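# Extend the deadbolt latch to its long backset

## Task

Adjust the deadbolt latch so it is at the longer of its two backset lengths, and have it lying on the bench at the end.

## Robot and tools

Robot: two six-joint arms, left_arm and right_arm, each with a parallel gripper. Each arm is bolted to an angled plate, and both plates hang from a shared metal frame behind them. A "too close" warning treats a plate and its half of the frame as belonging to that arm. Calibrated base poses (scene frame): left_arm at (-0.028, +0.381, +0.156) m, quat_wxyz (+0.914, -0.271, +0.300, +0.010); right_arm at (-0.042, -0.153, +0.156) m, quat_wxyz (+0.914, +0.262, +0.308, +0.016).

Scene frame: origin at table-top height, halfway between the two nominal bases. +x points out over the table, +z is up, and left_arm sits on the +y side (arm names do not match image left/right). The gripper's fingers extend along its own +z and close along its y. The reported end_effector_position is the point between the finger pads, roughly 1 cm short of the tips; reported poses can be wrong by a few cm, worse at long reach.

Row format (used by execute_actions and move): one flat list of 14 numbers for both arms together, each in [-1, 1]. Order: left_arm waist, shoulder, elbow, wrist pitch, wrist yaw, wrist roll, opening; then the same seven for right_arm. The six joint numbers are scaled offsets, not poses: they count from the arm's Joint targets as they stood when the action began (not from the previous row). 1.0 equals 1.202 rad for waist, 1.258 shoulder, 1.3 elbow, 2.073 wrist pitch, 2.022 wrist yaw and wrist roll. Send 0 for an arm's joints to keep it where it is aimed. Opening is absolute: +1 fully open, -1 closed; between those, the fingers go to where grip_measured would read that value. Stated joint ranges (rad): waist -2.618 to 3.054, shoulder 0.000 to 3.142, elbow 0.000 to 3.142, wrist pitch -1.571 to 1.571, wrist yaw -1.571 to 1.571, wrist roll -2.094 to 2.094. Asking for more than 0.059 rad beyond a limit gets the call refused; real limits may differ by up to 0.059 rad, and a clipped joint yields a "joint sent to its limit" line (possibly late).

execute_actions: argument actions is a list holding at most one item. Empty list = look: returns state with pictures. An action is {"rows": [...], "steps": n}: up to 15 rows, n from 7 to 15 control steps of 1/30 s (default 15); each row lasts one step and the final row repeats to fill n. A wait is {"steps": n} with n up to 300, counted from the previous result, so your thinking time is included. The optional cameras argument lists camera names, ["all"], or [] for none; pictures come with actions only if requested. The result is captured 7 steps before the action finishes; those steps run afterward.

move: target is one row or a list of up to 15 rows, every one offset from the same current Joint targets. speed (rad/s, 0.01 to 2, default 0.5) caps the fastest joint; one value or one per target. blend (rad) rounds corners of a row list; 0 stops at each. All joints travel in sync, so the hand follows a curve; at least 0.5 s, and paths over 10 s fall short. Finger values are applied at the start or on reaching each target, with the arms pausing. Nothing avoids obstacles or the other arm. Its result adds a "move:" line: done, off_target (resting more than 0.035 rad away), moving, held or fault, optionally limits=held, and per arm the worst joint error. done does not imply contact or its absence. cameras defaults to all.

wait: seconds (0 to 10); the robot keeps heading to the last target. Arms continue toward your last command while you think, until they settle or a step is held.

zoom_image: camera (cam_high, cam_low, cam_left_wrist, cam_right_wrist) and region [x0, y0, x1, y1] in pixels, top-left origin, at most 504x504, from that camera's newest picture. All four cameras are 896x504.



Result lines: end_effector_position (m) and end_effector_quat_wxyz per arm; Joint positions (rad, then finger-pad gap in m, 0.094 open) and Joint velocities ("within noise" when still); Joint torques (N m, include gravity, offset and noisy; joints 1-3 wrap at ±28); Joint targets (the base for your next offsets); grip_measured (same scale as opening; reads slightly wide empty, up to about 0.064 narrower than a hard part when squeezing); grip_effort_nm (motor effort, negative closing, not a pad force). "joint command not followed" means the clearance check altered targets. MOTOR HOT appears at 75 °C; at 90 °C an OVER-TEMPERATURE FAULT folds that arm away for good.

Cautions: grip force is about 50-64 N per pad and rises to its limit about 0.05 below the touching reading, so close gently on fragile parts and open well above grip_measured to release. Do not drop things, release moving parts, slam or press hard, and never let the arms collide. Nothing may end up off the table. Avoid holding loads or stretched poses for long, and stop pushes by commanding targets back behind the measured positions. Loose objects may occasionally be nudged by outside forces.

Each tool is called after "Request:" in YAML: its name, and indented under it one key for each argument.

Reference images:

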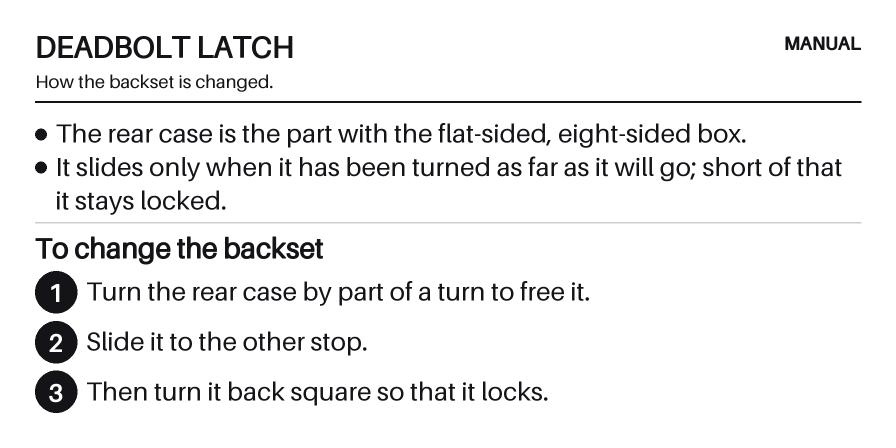

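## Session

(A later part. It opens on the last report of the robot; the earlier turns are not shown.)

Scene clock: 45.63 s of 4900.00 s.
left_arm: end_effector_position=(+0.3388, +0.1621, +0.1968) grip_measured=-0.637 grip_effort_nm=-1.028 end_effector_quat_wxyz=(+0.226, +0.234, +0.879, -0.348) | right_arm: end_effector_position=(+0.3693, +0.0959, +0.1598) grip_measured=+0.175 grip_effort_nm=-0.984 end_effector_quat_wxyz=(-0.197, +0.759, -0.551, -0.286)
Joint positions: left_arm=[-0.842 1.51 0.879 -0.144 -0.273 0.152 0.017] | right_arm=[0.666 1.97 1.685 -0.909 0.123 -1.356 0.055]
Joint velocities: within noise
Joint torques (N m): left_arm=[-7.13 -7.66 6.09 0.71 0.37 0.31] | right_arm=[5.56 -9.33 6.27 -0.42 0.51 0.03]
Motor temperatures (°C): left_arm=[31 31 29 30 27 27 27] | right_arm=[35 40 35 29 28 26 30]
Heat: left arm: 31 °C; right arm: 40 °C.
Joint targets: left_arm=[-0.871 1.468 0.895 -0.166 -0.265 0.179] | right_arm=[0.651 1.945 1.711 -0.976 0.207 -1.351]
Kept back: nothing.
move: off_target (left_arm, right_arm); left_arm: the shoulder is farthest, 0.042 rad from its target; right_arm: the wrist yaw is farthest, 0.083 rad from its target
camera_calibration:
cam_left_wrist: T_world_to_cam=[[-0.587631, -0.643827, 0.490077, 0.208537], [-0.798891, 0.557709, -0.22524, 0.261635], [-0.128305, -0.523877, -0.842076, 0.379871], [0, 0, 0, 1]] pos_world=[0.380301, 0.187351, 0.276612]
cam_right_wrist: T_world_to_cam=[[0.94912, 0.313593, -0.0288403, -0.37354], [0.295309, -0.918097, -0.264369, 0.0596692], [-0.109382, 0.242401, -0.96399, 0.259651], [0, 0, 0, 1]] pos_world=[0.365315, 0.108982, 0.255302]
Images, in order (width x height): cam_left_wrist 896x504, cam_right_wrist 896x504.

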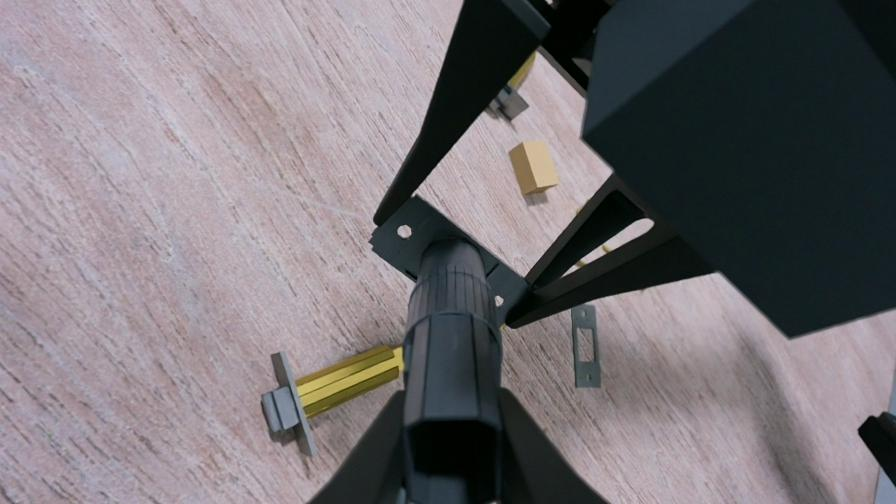

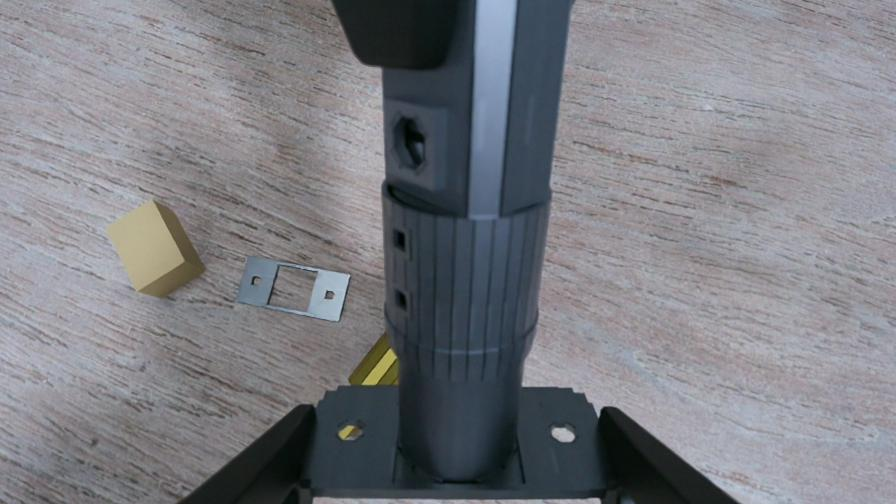

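Request:
move:
  target: [-0.015,-0.03,0,-0.01,0,0,-0.9,-0.03,0,0,-0.02,0.06,0,0]
  speed: 0.15
  cameras: ["cam_left_wrist","cam_right_wrist"]

Scene clock: 46.93 s of 4900.00 s.
left_arm: end_effector_position=(+0.3377, +0.1638, +0.2011) grip_measured=-0.637 grip_effort_nm=-1.028 end_effector_quat_wxyz=(+0.227, +0.233, +0.878, -0.351) | right_arm: end_effector_position=(+0.3704, +0.0892, +0.1561) grip_measured=+0.175 grip_effort_nm=-0.989 end_effector_quat_wxyz=(-0.185, +0.764, -0.554, -0.274)
Joint positions: left_arm=[-0.849 1.496 0.879 -0.158 -0.272 0.145 0.017] | right_arm=[0.663 1.97 1.692 -0.929 0.156 -1.356 0.055]
Joint velocities: within noise
Joint torques (N m): left_arm=[-8.03 -9.69 6.11 0.68 0.39 0.43] | right_arm=[3.1 -9.32 5.64 -0.66 1.53 0.04]
Motor temperatures (°C): left_arm=[31 31 29 30 27 27 27] | right_arm=[35 40 35 29 28 26 30]
Heat: left arm: 31 °C; right arm: 40 °C.
Joint targets: left_arm=[-0.889 1.430 0.895 -0.187 -0.265 0.179] | right_arm=[0.615 1.945 1.710 -1.018 0.328 -1.351]
Kept back: nothing.
move: off_target (left_arm, right_arm); left_arm: the shoulder is farthest, 0.065 rad from its target; right_arm: the wrist yaw is farthest, 0.173 rad from its target
camera_calibration:
cam_left_wrist: T_world_to_cam=[[-0.586975, -0.640922, 0.49465, 0.205344], [-0.799184, 0.556412, -0.227401, 0.261497], [-0.129483, -0.528795, -0.838815, 0.384808], [0, 0, 0, 1]] pos_world=[0.379342, 0.189594, 0.280674]
cam_right_wrist: T_world_to_cam=[[0.948101, 0.31618, -0.0336907, -0.371716], [0.300469, -0.925541, -0.230417, 0.045653], [-0.104035, 0.208335, -0.972509, 0.260231], [0, 0, 0, 1]] pos_world=[0.36578, 0.105567, 0.251073]
Images, in order (width x height): cam_left_wrist 896x504, cam_right_wrist 896x504.

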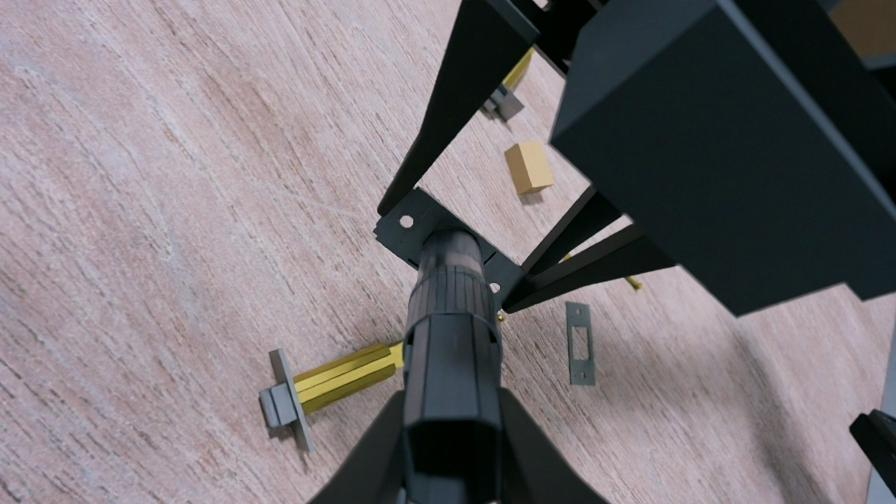

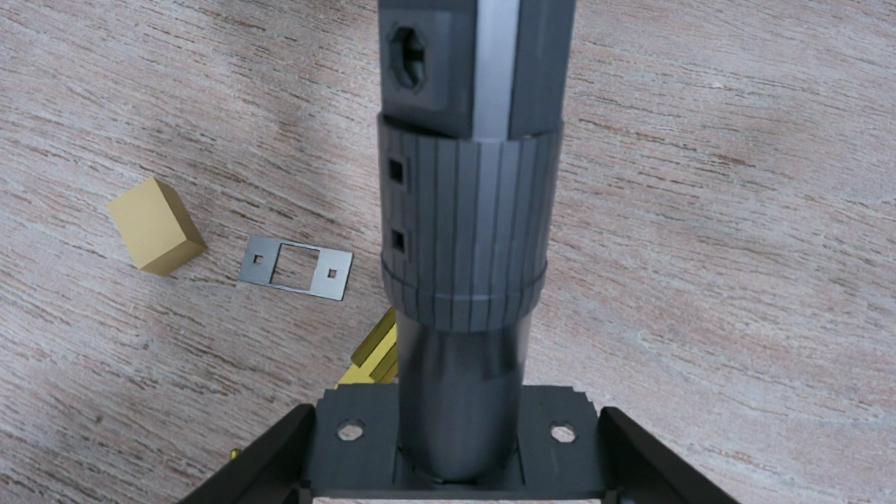

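Request:
move:
  target:
    - [0.018,0.035,0,0.005,0,0,-0.9,0.04,0,0,0.025,-0.07,0,0]
    - [0.018,0.035,0,0.005,0,-0.44,-0.9,0.04,0,0,0.025,-0.07,0,0]
  speed: [0.3,0.5]
  cameras: ["cam_left_wrist","cam_right_wrist"]

Scene clock: 50.37 s of 4900.00 s.
left_arm: end_effector_position=(+0.3358, +0.1638, +0.2005) grip_measured=-0.638 grip_effort_nm=-1.018 end_effector_quat_wxyz=(+0.058, -0.149, +0.897, -0.412) | right_arm: end_effector_position=(+0.3690, +0.0907, +0.1576) grip_measured=+0.175 grip_effort_nm=-0.989 end_effector_quat_wxyz=(-0.187, +0.763, -0.552, -0.280)
Joint positions: left_arm=[-0.85 1.496 0.879 -0.166 -0.271 -0.709 0.017] | right_arm=[0.663 1.97 1.692 -0.931 0.141 -1.356 0.055]
Joint velocities: within noise
Joint torques (N m): left_arm=[-6.12 -5.75 6.06 0.81 0.41 -0.05] | right_arm=[6.64 -9.32 5.64 -0.11 0.09 0.03]
Motor temperatures (°C): left_arm=[31 31 29 30 27 27 27] | right_arm=[34 40 35 29 28 26 30]
Heat: left arm: 31 °C; right arm: 40 °C.
Joint targets: left_arm=[-0.867 1.474 0.895 -0.177 -0.265 -0.711] | right_arm=[0.663 1.945 1.710 -0.966 0.187 -1.351]
Kept back: nothing.
move: off_target (right_arm); right_arm: the wrist yaw is farthest, 0.045 rad from its target
camera_calibration:
cam_left_wrist: T_world_to_cam=[[0.196669, -0.625829, 0.754758, -0.113233], [-0.955996, 0.0485214, 0.28934, 0.292112], [-0.217699, -0.778449, -0.588747, 0.404432], [0, 0, 0, 1]] pos_world=[0.389572, 0.229792, 0.239052]
cam_right_wrist: T_world_to_cam=[[0.946982, 0.319142, -0.0370642, -0.370112], [0.301174, -0.921948, -0.243528, 0.0492708], [-0.111891, 0.219454, -0.969185, 0.262618], [0, 0, 0, 1]] pos_world=[0.365035, 0.105911, 0.252807]
Images, in order (width x height): cam_left_wrist 896x504, cam_right_wrist 896x504.

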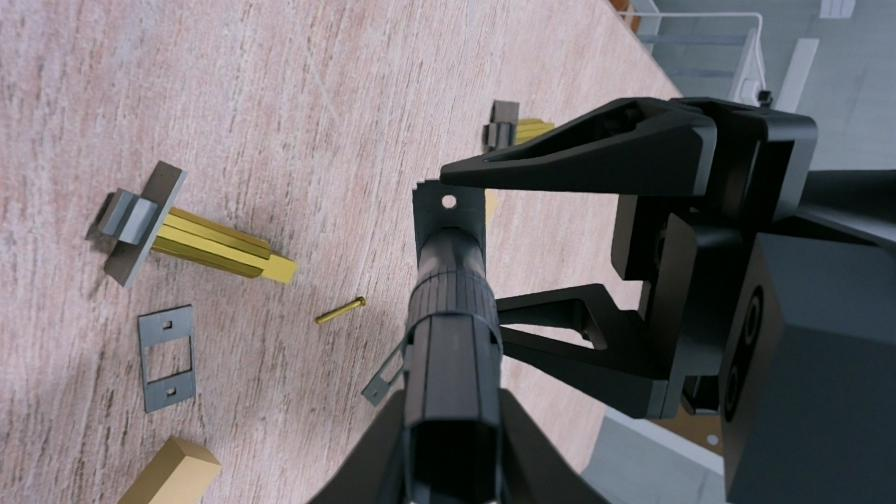

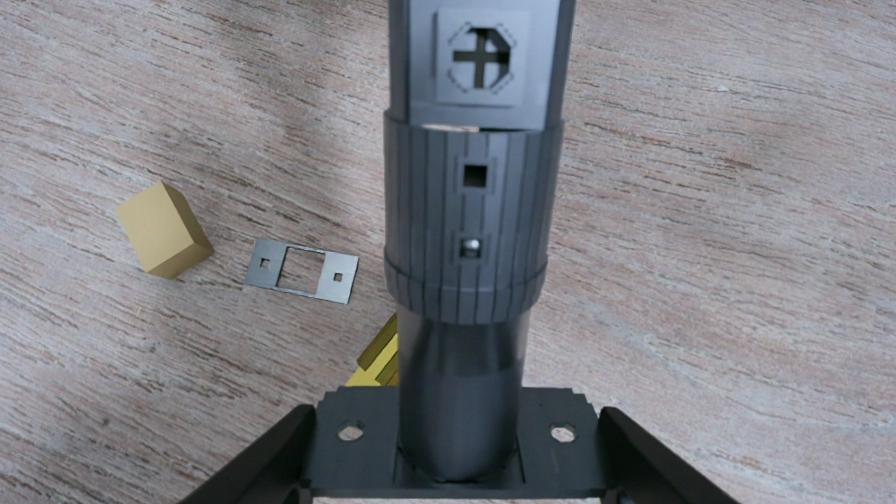

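Request:
move:
  target: [0,0,0,0,0,-0.025,-0.9,0,0,0,0,0,0,0]
  speed: 0.2
  cameras: ["cam_right_wrist"]

Scene clock: 51.47 s of 4900.00 s.
left_arm: end_effector_position=(+0.3354, +0.1639, +0.2003) grip_measured=-0.638 grip_effort_nm=-1.023 end_effector_quat_wxyz=(+0.048, -0.169, +0.894, -0.413) | right_arm: end_effector_position=(+0.3687, +0.0907, +0.1577) grip_measured=+0.175 grip_effort_nm=-0.984 end_effector_quat_wxyz=(-0.186, +0.763, -0.552, -0.281)
Joint positions: left_arm=[-0.85 1.496 0.879 -0.168 -0.271 -0.755 0.017] | right_arm=[0.663 1.97 1.692 -0.932 0.14 -1.356 0.055]
Joint velocities: within noise
Joint torques (N m): left_arm=[-6.02 -5.72 6.11 0.84 0.36 -0.08] | right_arm=[6.63 -9.31 5.63 -0.1 0.11 0.04]
Motor temperatures (°C): left_arm=[31 31 29 30 27 27 27] | right_arm=[34 40 35 29 28 26 30]
Heat: left arm: 31 °C; right arm: 40 °C.
Joint targets: left_arm=[-0.867 1.474 0.895 -0.177 -0.265 -0.762] | right_arm=[0.663 1.945 1.710 -0.966 0.187 -1.351]
Kept back: nothing.
move: off_target (right_arm); right_arm: the wrist yaw is farthest, 0.047 rad from its target
camera_calibration:
cam_right_wrist: T_world_to_cam=[[0.946631, 0.320071, -0.0380079, -0.369597], [0.301769, -0.921525, -0.244391, 0.0492726], [-0.113247, 0.219878, -0.968932, 0.263096], [0, 0, 0, 1]] pos_world=[0.364798, 0.105854, 0.252916]
Images, in order (width x height): cam_right_wrist 896x504.

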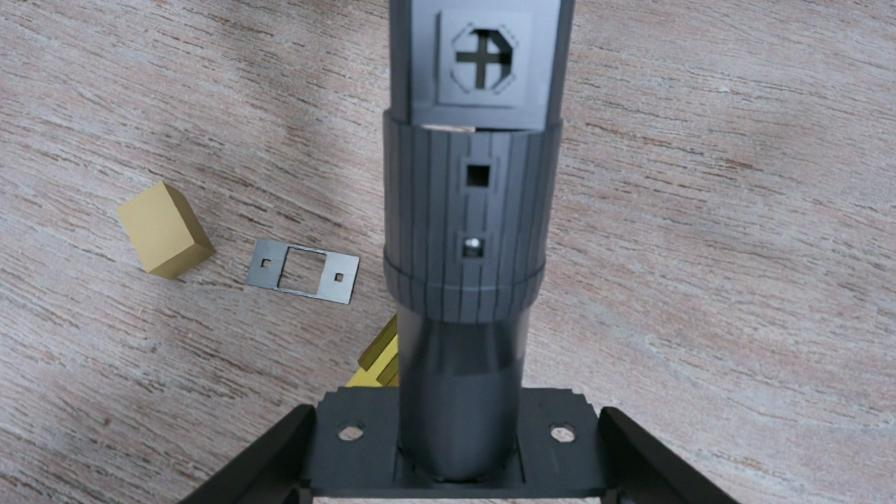

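Request:
move:
  target: [0,0,0,0,0,-0.02,-0.9,0,0,0,0,0,0,0]
  speed: 0.2
  cameras: ["cam_right_wrist"]

Scene clock: 52.57 s of 4900.00 s.
left_arm: end_effector_position=(+0.3350, +0.1636, +0.2005) grip_measured=-0.638 grip_effort_nm=-1.018 end_effector_quat_wxyz=(+0.040, -0.182, +0.891, -0.415) | right_arm: end_effector_position=(+0.3679, +0.0903, +0.1576) grip_measured=+0.175 grip_effort_nm=-0.984 end_effector_quat_wxyz=(-0.185, +0.763, -0.551, -0.282)
Joint positions: left_arm=[-0.85 1.496 0.879 -0.169 -0.267 -0.787 0.017] | right_arm=[0.663 1.97 1.692 -0.935 0.14 -1.356 0.055]
Joint velocities: within noise
Joint torques (N m): left_arm=[-6.06 -5.72 6.08 0.86 0.32 -0.14] | right_arm=[6.61 -9.32 5.61 -0.07 0.11 0.03]
Motor temperatures (°C): left_arm=[31 31 29 30 27 27 27] | right_arm=[34 40 35 29 28 26 30]
Heat: left arm: 31 °C; right arm: 40 °C.
Joint targets: left_arm=[-0.867 1.474 0.895 -0.177 -0.265 -0.802] | right_arm=[0.663 1.945 1.710 -0.966 0.187 -1.351]
Kept back: nothing.
move: off_target (right_arm); right_arm: the wrist yaw is farthest, 0.047 rad from its target
camera_calibration:
cam_right_wrist: T_world_to_cam=[[0.945733, 0.322433, -0.0403305, -0.368273], [0.303594, -0.921006, -0.244087, 0.0483979], [-0.115846, 0.218597, -0.968914, 0.264108], [0, 0, 0, 1]] pos_world=[0.36419, 0.105585, 0.252859]
Images, in order (width x height): cam_right_wrist 896x504.

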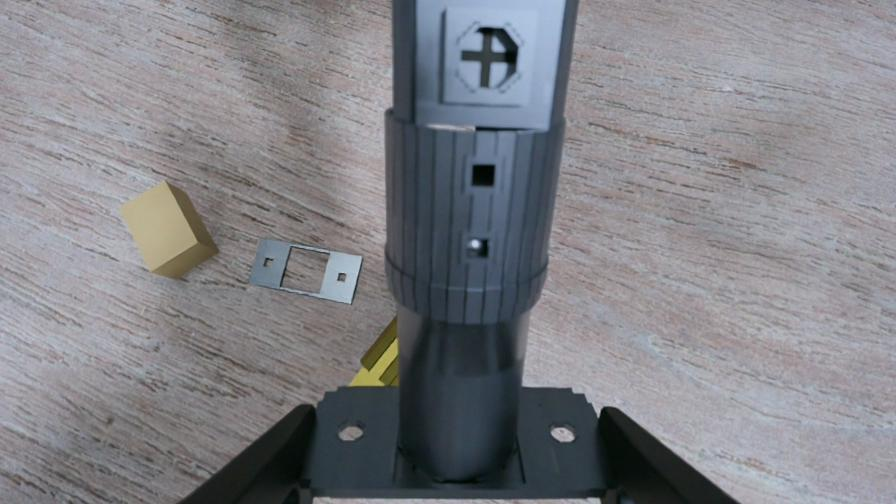

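Request:
move:
  target: [0,0,0,0,0,-0.015,-0.9,0,0,0,0,0,0,0]
  speed: 0.2
  cameras: ["cam_right_wrist"]

Request:
zoom_image:
  camera: "cam_right_wrist"
  region: [300, 0, 640, 504]

Scene clock: 53.60 s of 4900.00 s.
left_arm: end_effector_position=(+0.3346, +0.1634, +0.2005) grip_measured=-0.638 grip_effort_nm=-1.028 end_effector_quat_wxyz=(+0.035, -0.191, +0.889, -0.415) | right_arm: end_effector_position=(+0.3674, +0.0901, +0.1576) grip_measured=+0.175 grip_effort_nm=-0.984 end_effector_quat_wxyz=(-0.184, +0.763, -0.551, -0.283)
Joint positions: left_arm=[-0.85 1.496 0.879 -0.17 -0.266 -0.807 0.017] | right_arm=[0.663 1.97 1.692 -0.938 0.139 -1.354 0.055]
Joint velocities: within noise
Joint torques (N m): left_arm=[-6.06 -5.74 6.04 0.87 0.37 -0.26] | right_arm=[6.63 -9.31 5.61 -0.05 0.12 0.02]
Motor temperatures (°C): left_arm=[31 31 29 30 27 27 27] | right_arm=[34 40 35 29 28 26 30]
Heat: left arm: 31 °C; right arm: 40 °C.
Joint targets: left_arm=[-0.867 1.474 0.895 -0.177 -0.265 -0.833] | right_arm=[0.663 1.945 1.710 -0.966 0.187 -1.351]
Kept back: nothing.
move: off_target (right_arm); right_arm: the wrist yaw is farthest, 0.048 rad from its target
camera_calibration:
cam_right_wrist: T_world_to_cam=[[0.945464, 0.322893, -0.0428684, -0.36725], [0.3035, -0.92107, -0.243962, 0.0483656], [-0.118258, 0.217647, -0.968837, 0.265039], [0, 0, 0, 1]] pos_world=[0.363885, 0.105446, 0.252835]
Images, in order (width x height): cam_right_wrist 896x504.

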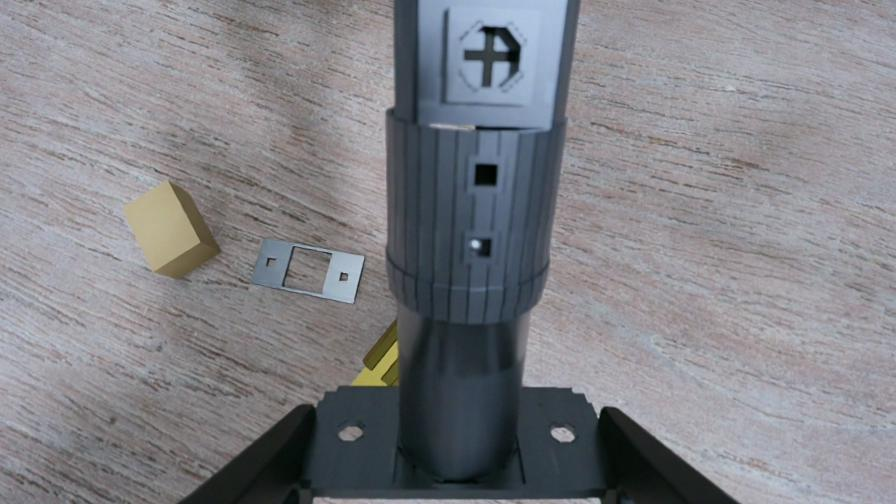

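Scaled by 1.000.

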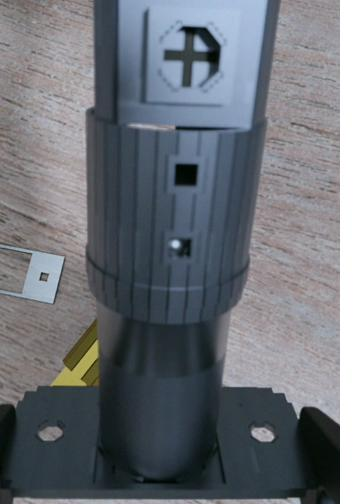

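Request:
move:
  target: [0,0,0,0,0,0.052,-0.9,0,0,0,0,0,0,0]
  speed: 0.2
  cameras: ["cam_right_wrist","cam_left_wrist"]

Request:
zoom_image:
  camera: "cam_right_wrist"
  region: [350, 0, 600, 350]

Scene clock: 55.80 s of 4900.00 s.
left_arm: end_effector_position=(+0.3343, +0.1634, +0.2004) grip_measured=-0.638 grip_effort_nm=-1.018 end_effector_quat_wxyz=(+0.048, -0.162, +0.895, -0.414) | right_arm: end_effector_position=(+0.3672, +0.0900, +0.1576) grip_measured=+0.175 grip_effort_nm=-0.984 end_effector_quat_wxyz=(-0.184, +0.763, -0.551, -0.283)
Joint positions: left_arm=[-0.85 1.496 0.879 -0.171 -0.266 -0.743 0.017] | right_arm=[0.663 1.97 1.692 -0.938 0.139 -1.354 0.055]
Joint velocities: within noise
Joint torques (N m): left_arm=[-6.09 -5.78 6.01 0.9 0.33 0.16] | right_arm=[6.64 -9.32 5.61 -0.04 0.11 0.01]
Motor temperatures (°C): left_arm=[31 32 29 30 27 27 27] | right_arm=[34 40 35 29 28 26 30]
Heat: left arm: 32 °C; right arm: 40 °C.
Joint targets: left_arm=[-0.867 1.474 0.895 -0.177 -0.265 -0.727] | right_arm=[0.663 1.945 1.710 -0.966 0.187 -1.352]
Kept back: nothing.
move: off_target (right_arm); right_arm: the wrist yaw is farthest, 0.048 rad from its target
camera_calibration:
cam_left_wrist: T_world_to_cam=[[0.228228, -0.615273, 0.754554, -0.125333], [-0.948102, 0.0357797, 0.315946, 0.284821], [-0.22139, -0.787502, -0.575176, 0.403744], [0, 0, 0, 1]] pos_world=[0.388029, 0.230645, 0.236806]
cam_right_wrist: T_world_to_cam=[[0.945331, 0.323175, -0.0436766, -0.3669], [0.303574, -0.920992, -0.244165, 0.048386], [-0.119134, 0.217557, -0.96875, 0.265364], [0, 0, 0, 1]] pos_world=[0.363767, 0.105404, 0.25286]
Images, in order (width x height): cam_left_wrist 896x504, cam_right_wrist 896x504.

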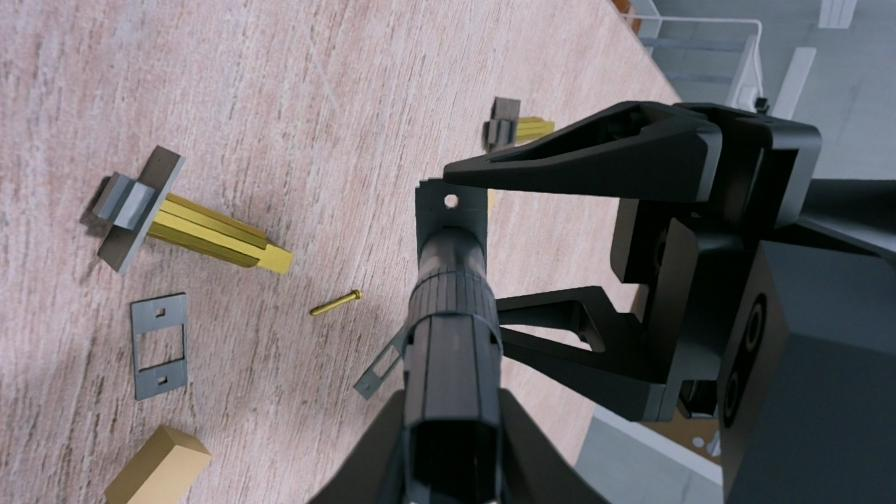

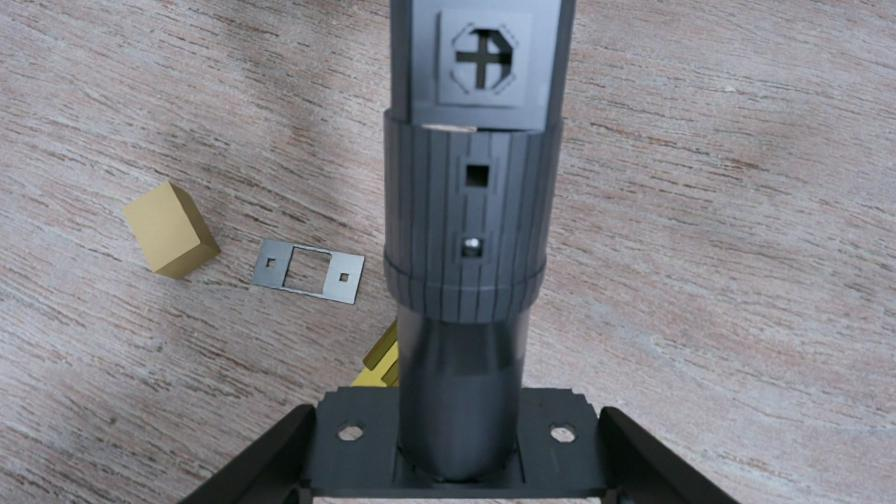

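Scaled by 1.440 from the camera's 896x504 image, which has a finer 1280x720 frame.

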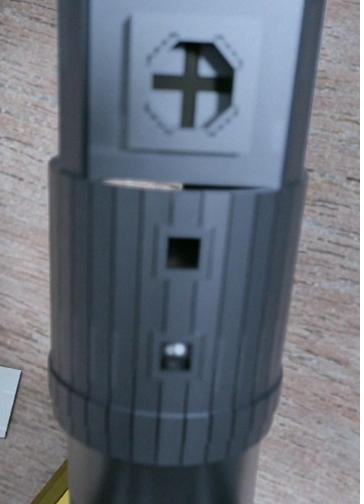

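Request:
move:
  target: [0.01,0.0143,0,0.005,0,0,-0.8,0.005,0,0,0.005,-0.02,0,0]
  speed: 0.2
  cameras: []

Request:
execute_actions:
  actions:
    - {"rows":[[0,0,0,0,0,0,-0.68,0,0,0,0,0,0,0],[0,0,0,0,0,0,-0.64,0,0,0,0,0,0,0],[0,0,0,0,0,0,-0.6,0,0,0,0,0,0,0],[0,0,0,0,0,0,-0.55,0,0,0,0,0,0,0],[0,0,0,0,0,0,-0.5,0,0,0,0,0,0,0],[0,0,0,0,0,0,-0.4,0,0,0,0,0,0,0],[0,0,0,0,0,0,-0.3,0,0,0,0,0,0,0],[0,0,0,0,0,0,-0.2,0,0,0,0,0,0,0],[0,0,0,0,0,0,-0.1,0,0,0,0,0,0,0],[0,0,0,0,0,0,0,0,0,0,0,0,0,0]],"steps":15}

Request:
wait:
  seconds: 0.4
  cameras: ["cam_left_wrist","cam_right_wrist"]

Scene clock: 57.20 s of 4900.00 s.
left_arm: end_effector_position=(+0.3343, +0.1634, +0.2004) grip_measured=-0.638 grip_effort_nm=-1.018 end_effector_quat_wxyz=(+0.048, -0.162, +0.895, -0.414) | right_arm: end_effector_position=(+0.3667, +0.0908, +0.1583) grip_measured=+0.175 grip_effort_nm=-0.984 end_effector_quat_wxyz=(-0.185, +0.762, -0.550, -0.286)
Joint positions: left_arm=[-0.85 1.496 0.879 -0.171 -0.266 -0.743 0.017] | right_arm=[0.663 1.97 1.692 -0.938 0.133 -1.354 0.055]
Joint velocities: within noise
Joint torques (N m): left_arm=[-5.05 -4.08 6.02 0.97 0.33 0.17] | right_arm=[7.06 -9.31 5.63 0.06 -0.26 0.02]
Motor temperatures (°C): left_arm=[31 32 29 30 27 27 27] | right_arm=[34 40 35 29 28 26 30]
Heat: left arm: 32 °C; right arm: 40 °C.
Joint targets: left_arm=[-0.855 1.492 0.895 -0.166 -0.265 -0.727] | right_arm=[0.669 1.945 1.710 -0.956 0.146 -1.352]
Kept back: nothing.
move: done
No camera images: "cameras" was empty.

Scene clock: 57.47 s of 4900.00 s.
left_arm: end_effector_position=(+0.3343, +0.1635, +0.2003) grip_measured=-0.261 grip_effort_nm=-0.115 end_effector_quat_wxyz=(+0.049, -0.161, +0.895, -0.413) | right_arm: end_effector_position=(+0.3678, +0.0878, +0.1557) grip_measured=+0.175 grip_effort_nm=-0.989 end_effector_quat_wxyz=(-0.180, +0.765, -0.553, -0.278)
Joint positions: left_arm=[-0.85 1.496 0.879 -0.171 -0.266 -0.741 0.035] | right_arm=[0.661 1.97 1.692 -0.941 0.152 -1.354 0.055]
Joint velocities: left_arm=[-0.002 0.017 -0.017 0.007 -0.022 0.022 0.129] | right_arm=[within noise]
Joint torques (N m): left_arm=[-5 -4.11 6.02 0.98 0.33 0.2] | right_arm=[7.19 -9.32 5.63 0.08 -0.59 0.02]
Motor temperatures (°C): left_arm=[31 32 29 30 27 27 27] | right_arm=[34 40 35 29 28 26 30]
Heat: left arm: 32 °C; right arm: 40 °C.
Joint targets: left_arm=[-0.855 1.492 0.895 -0.167 -0.265 -0.727] | right_arm=[0.670 1.945 1.710 -0.956 0.146 -1.352]
Steps of this call (1-8: this action's first 8). Readings (joint positions of left_arm | right_arm):
1: [-0.850 1.496 0.879 -0.171 -0.266 -0.743] | [0.663 1.970 1.692 -0.938 0.133 -1.354]
2: [-0.850 1.496 0.879 -0.171 -0.266 -0.743] | [0.663 1.970 1.692 -0.938 0.133 -1.354]
4: [-0.850 1.496 0.879 -0.171 -0.266 -0.742] | [0.663 1.970 1.692 -0.938 0.134 -1.354]
8: the state above

Scene clock: 58.10 s of 4900.00 s.
left_arm: end_effector_position=(+0.3344, +0.1636, +0.2003) grip_measured=-0.002 grip_effort_nm=0.125 end_effector_quat_wxyz=(+0.049, -0.161, +0.895, -0.413) | right_arm: end_effector_position=(+0.3684, +0.0866, +0.1546) grip_measured=+0.175 grip_effort_nm=-0.989 end_effector_quat_wxyz=(-0.178, +0.766, -0.554, -0.274)
Joint positions: left_arm=[-0.85 1.496 0.879 -0.171 -0.267 -0.74 0.047] | right_arm=[0.661 1.97 1.692 -0.942 0.162 -1.354 0.055]
Joint velocities: within noise
Joint torques (N m): left_arm=[-4.97 -4.26 5.96 0.95 0.34 0.15] | right_arm=[7.17 -9.35 5.61 0.08 -0.56 0.02]
Motor temperatures (°C): left_arm=[31 32 29 30 27 27 27] | right_arm=[34 40 35 29 28 26 30]
Heat: left arm: 32 °C; right arm: 40 °C.
Joint targets: left_arm=[-0.855 1.492 0.895 -0.167 -0.265 -0.727] | right_arm=[0.670 1.945 1.710 -0.955 0.146 -1.352]
Steps of this call (1-7: your previous action's last 7; 8-15: toward your last target; 16-19: nothing new was sent). Readings (joint positions of left_arm | right_arm):
1: [-0.850 1.496 0.879 -0.171 -0.266 -0.741] | [0.661 1.970 1.692 -0.941 0.154 -1.354]
2: [-0.850 1.496 0.879 -0.171 -0.267 -0.741] | [0.661 1.970 1.692 -0.942 0.156 -1.354]
4: [-0.850 1.496 0.879 -0.171 -0.267 -0.740] | [0.661 1.970 1.692 -0.942 0.158 -1.354]
8: [-0.850 1.496 0.879 -0.171 -0.267 -0.740] | [0.661 1.970 1.692 -0.942 0.160 -1.354]
19: the state above
All arms were judged still, so your last target was given up. Each gripper or tool keeps its last command.
camera_calibration:
cam_left_wrist: T_world_to_cam=[[0.225162, -0.616973, 0.754086, -0.123782], [-0.948883, 0.0368425, 0.313469, 0.285525], [-0.221184, -0.786121, -0.57714, 0.403902], [0, 0, 0, 1]] pos_world=[0.388138, 0.230626, 0.236947]
cam_right_wrist: T_world_to_cam=[[0.945965, 0.321396, -0.0430707, -0.367267], [0.304646, -0.926351, -0.221505, 0.0406382], [-0.111089, 0.196415, -0.974208, 0.263002], [0, 0, 0, 1]] pos_world=[0.364258, 0.104026, 0.249401]
Images, in order (width x height): cam_left_wrist 896x504, cam_right_wrist 896x504.

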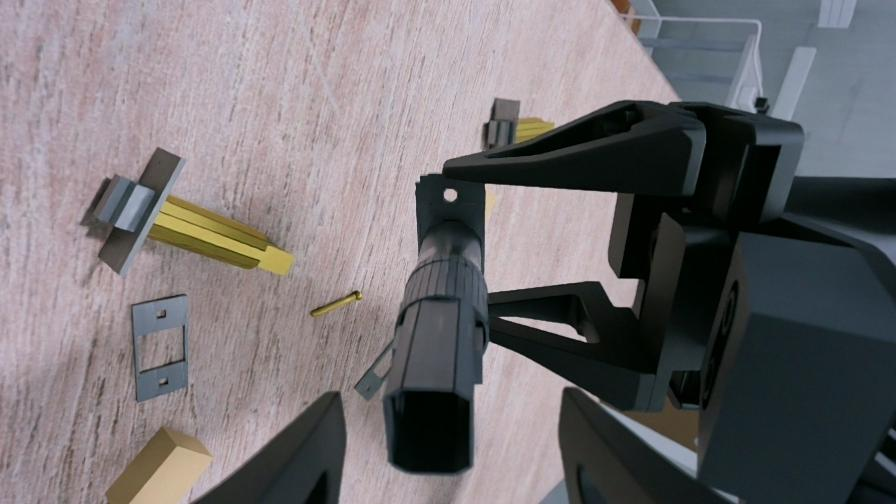

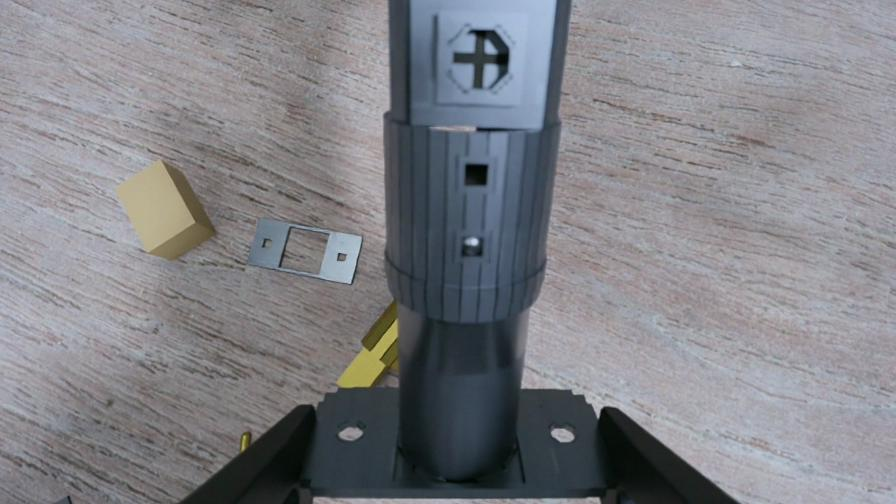

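Request:
move:
  target:
    - [-0.105,-0.237,-0.0115,-0.154,-0.043,-0.0495,0,0,0,0,0,0,0,0]
    - [-0.18,-0.38,-0.02,-0.154,-0.043,-0.0495,0,0.0125,0.0238,-0.246,0.0772,0.3373,0.7107,0]
  speed: [0.3,0.7]
  blend: 0.02

Request:
zoom_image:
  camera: "cam_low"
  region: [390, 190, 540, 310]

Scene clock: 62.70 s of 4900.00 s.
left_arm: end_effector_position=(+0.3193, +0.2491, +0.3144) grip_measured=-0.002 grip_effort_nm=0.125 end_effector_quat_wxyz=(+0.101, -0.178, +0.849, -0.487) | right_arm: end_effector_position=(+0.3471, +0.0019, +0.0696) grip_measured=+0.176 grip_effort_nm=-0.979 end_effector_quat_wxyz=(-0.003, -0.268, +0.963, -0.001)
Joint positions: left_arm=[-1.055 1.025 0.879 -0.479 -0.354 -0.827 0.047] | right_arm=[0.661 1.97 1.402 -0.811 0.815 0.074 0.055]
Joint velocities: within noise
Joint torques (N m): left_arm=[-3.6 -0.75 4.22 1.08 0.34 0] | right_arm=[7.98 -6.32 2.52 0.2 0.15 0.11]
Motor temperatures (°C): left_arm=[31 31 29 30 27 27 27] | right_arm=[34 40 34 29 28 26 30]
Heat: left arm: 31 °C; right arm: 40 °C.
Joint targets: left_arm=[-1.072 1.014 0.869 -0.486 -0.352 -0.827] | right_arm=[0.685 1.975 1.391 -0.796 0.828 0.086]
Kept back: nothing.
move: done
camera_calibration:
cam_left_wrist: T_world_to_cam=[[0.182423, -0.47339, 0.861757, -0.209656], [-0.978541, -0.00201, 0.20604, 0.285208], [-0.0958053, -0.880851, -0.463598, 0.481524], [0, 0, 0, 1]] pos_world=[0.363466, 0.325475, 0.345142]
cam_right_wrist: T_world_to_cam=[[0.509095, -0.860681, -0.00719576, -0.172129], [-0.774412, -0.461683, 0.43259, 0.277999], [-0.375644, -0.214657, -0.901562, 0.282068], [0, 0, 0, 1]] pos_world=[0.408873, 0.0407475, 0.132804]

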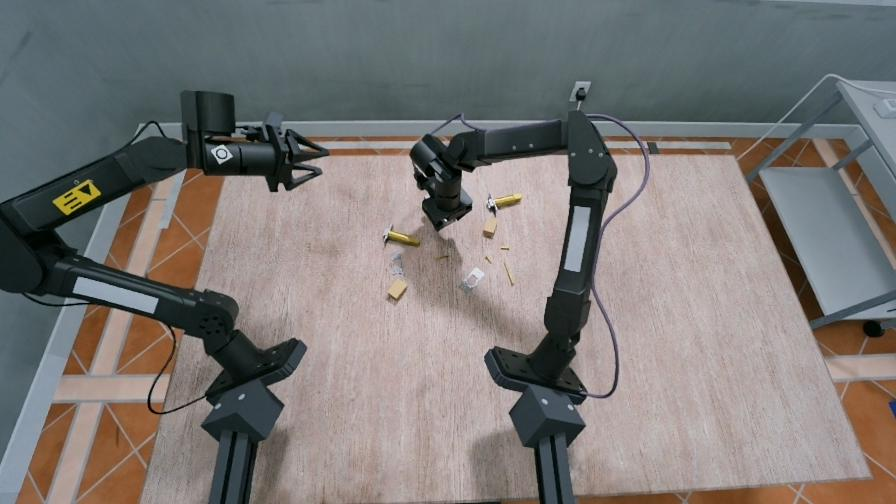

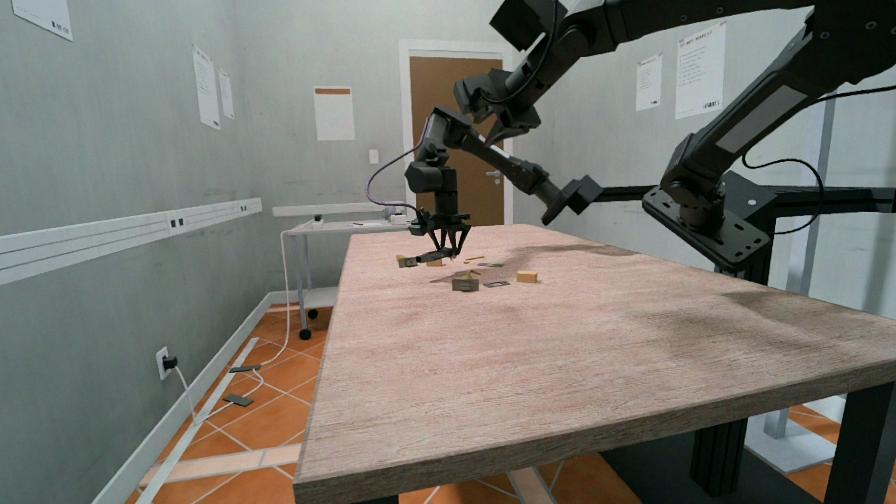

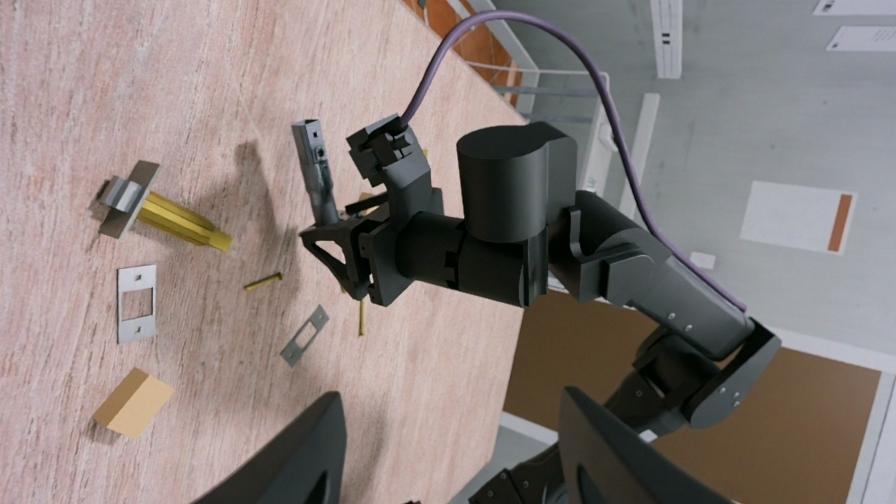

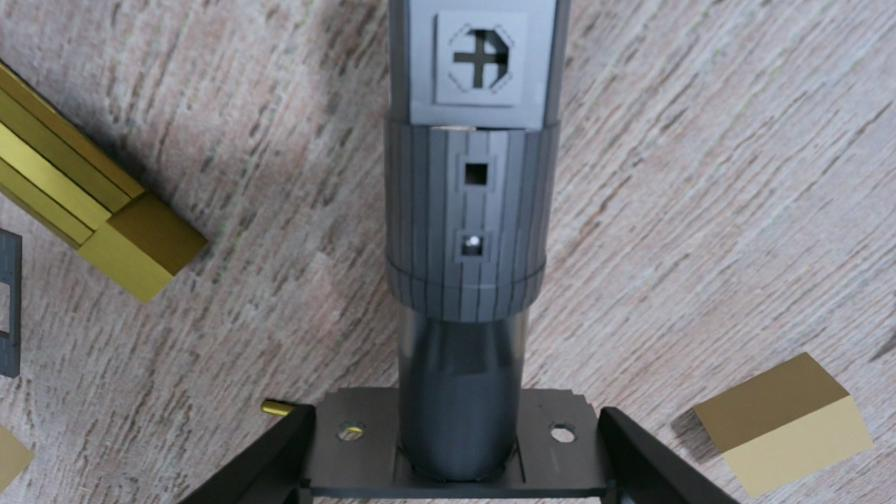

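Scaled by 3.360 from the camera's 896x504 image, which has a finer 1280x720 frame.

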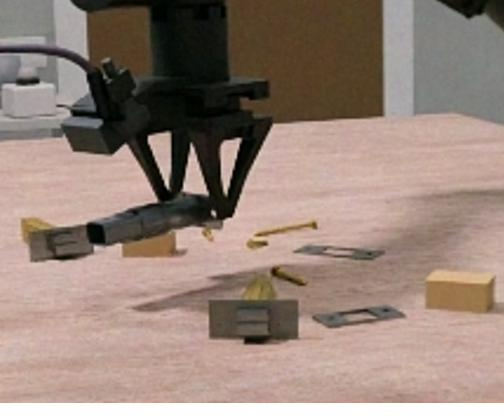

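Request:
move:
  target: [0,0,0,0,0,0,0,-0.0658,0.0419,-0.0497,0.0877,-0.008,-0.0555,0]
  speed: 0.25
  cameras: ["cam_low","cam_right_wrist"]

Request:
zoom_image:
  camera: "cam_low"
  region: [410, 230, 500, 300]

Scene clock: 64.63 s of 4900.00 s.
left_arm: end_effector_position=(+0.3193, +0.2491, +0.3144) grip_measured=-0.002 grip_effort_nm=0.120 end_effector_quat_wxyz=(+0.101, -0.178, +0.849, -0.487) | right_arm: end_effector_position=(+0.3445, +0.0040, +0.0314) grip_measured=+0.176 grip_effort_nm=-0.989 end_effector_quat_wxyz=(+0.000, -0.267, +0.964, -0.008)
Joint positions: left_arm=[-1.055 1.025 0.879 -0.479 -0.354 -0.827 0.047] | right_arm=[0.598 2.017 1.336 -0.63 0.815 -0.016 0.055]
Joint velocities: within noise
Joint torques (N m): left_arm=[-3.48 -0.79 4.21 1.06 0.35 -0.01] | right_arm=[6.79 -6.11 2.3 0.22 -0.03 -0.12]
Motor temperatures (°C): left_arm=[31 31 29 30 27 27 27] | right_arm=[34 39 34 29 28 26 30]
Heat: left arm: 31 °C; right arm: 39 °C.
Joint targets: left_arm=[-1.072 1.014 0.869 -0.486 -0.352 -0.827] | right_arm=[0.606 2.028 1.326 -0.614 0.812 -0.027]
Kept back: nothing.
move: done
camera_calibration:
cam_right_wrist: T_world_to_cam=[[0.506968, -0.861938, 0.00676454, -0.169002], [-0.779915, -0.455355, 0.429401, 0.295461], [-0.367037, -0.222969, -0.903089, 0.244172], [0, 0, 0, 1]] pos_world=[0.405733, 0.0433134, 0.094781]
Images, in order (width x height): cam_low 896x504, cam_right_wrist 896x504.

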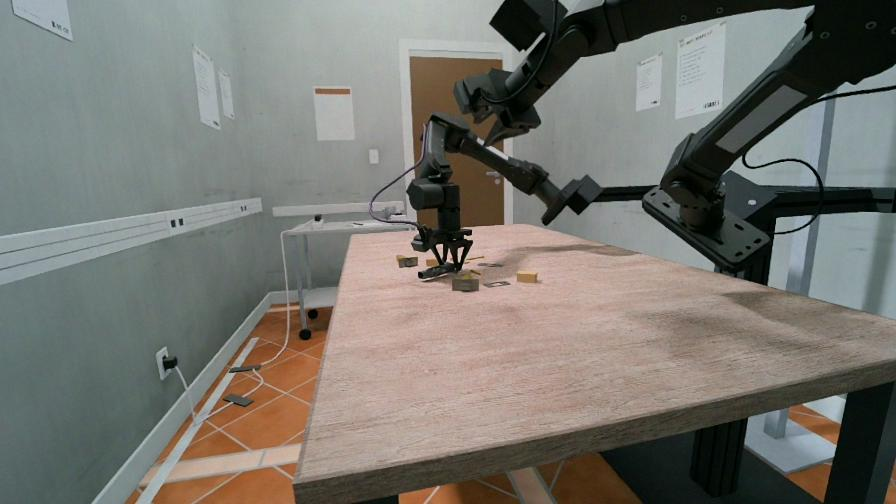

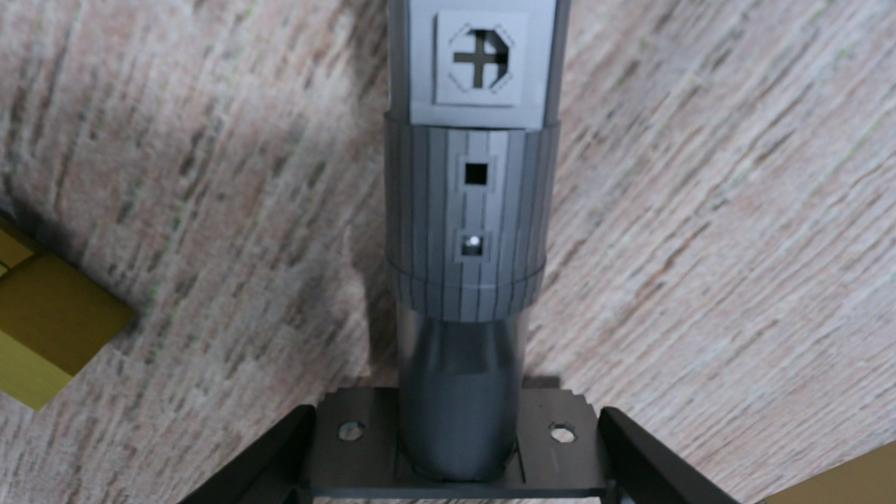

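Scaled by 5.600 from the camera's 896x504 image, which has a finer 1280x720 frame.

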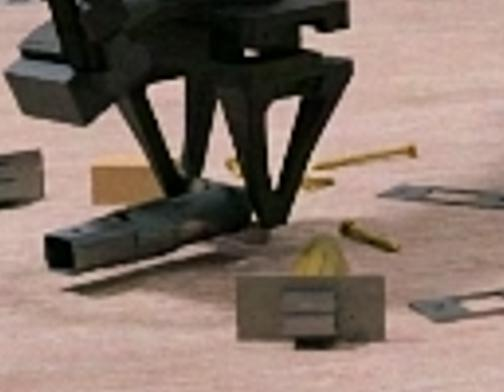

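Request:
move:
  target: [0,0,0,0,0,0,0,-0.0088,0.006,-0.0058,0.0118,-0.0012,-0.0073,0]
  speed: 0.05
  cameras: ["cam_right_wrist","cam_low"]

Request:
zoom_image:
  camera: "cam_low"
  region: [410, 230, 500, 300]

Scene clock: 65.77 s of 4900.00 s.
left_arm: end_effector_position=(+0.3193, +0.2491, +0.3143) grip_measured=-0.002 grip_effort_nm=0.125 end_effector_quat_wxyz=(+0.101, -0.178, +0.849, -0.487) | right_arm: end_effector_position=(+0.3448, +0.0039, +0.0267) grip_measured=+0.176 grip_effort_nm=-0.984 end_effector_quat_wxyz=(+0.002, -0.268, +0.963, -0.008)
Joint positions: left_arm=[-1.055 1.025 0.879 -0.479 -0.354 -0.827 0.047] | right_arm=[0.59 2.022 1.329 -0.606 0.815 -0.031 0.055]
Joint velocities: within noise
Joint torques (N m): left_arm=[-3.55 -0.68 4.29 1.07 0.33 0.01] | right_arm=[6.6 -6 2.21 0.2 -0.06 -0.12]
Motor temperatures (°C): left_arm=[31 31 29 30 27 27 27] | right_arm=[34 39 34 29 28 26 30]
Heat: left arm: 31 °C; right arm: 39 °C.
Joint targets: left_arm=[-1.072 1.014 0.869 -0.486 -0.352 -0.827] | right_arm=[0.595 2.035 1.319 -0.589 0.810 -0.042]
Kept back: nothing.
move: done
camera_calibration:
cam_right_wrist: T_world_to_cam=[[0.507836, -0.861407, 0.00899532, -0.16952], [-0.780636, -0.455752, 0.427665, 0.297952], [-0.364294, -0.224205, -0.903893, 0.239144], [0, 0, 0, 1]] pos_world=[0.405799, 0.0433837, 0.0902621]
Images, in order (width x height): cam_low 896x504, cam_right_wrist 896x504.

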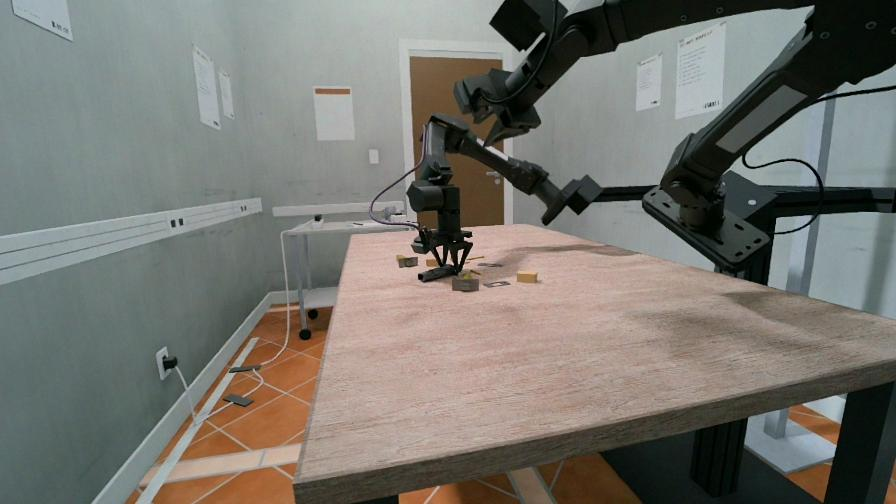

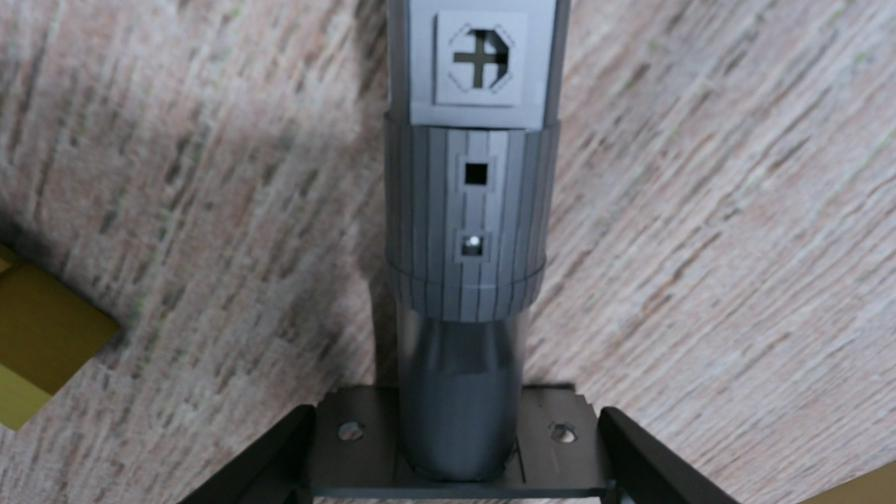

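Scaled by 5.600 from the camera's 896x504 image, which has a finer 1280x720 frame.

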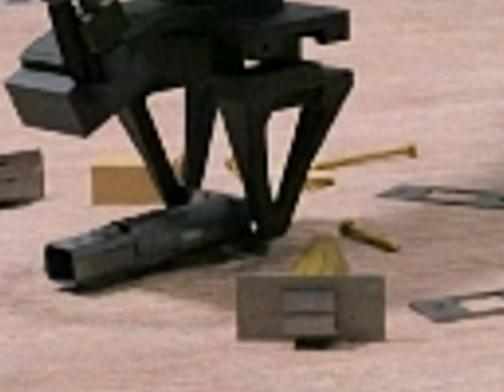

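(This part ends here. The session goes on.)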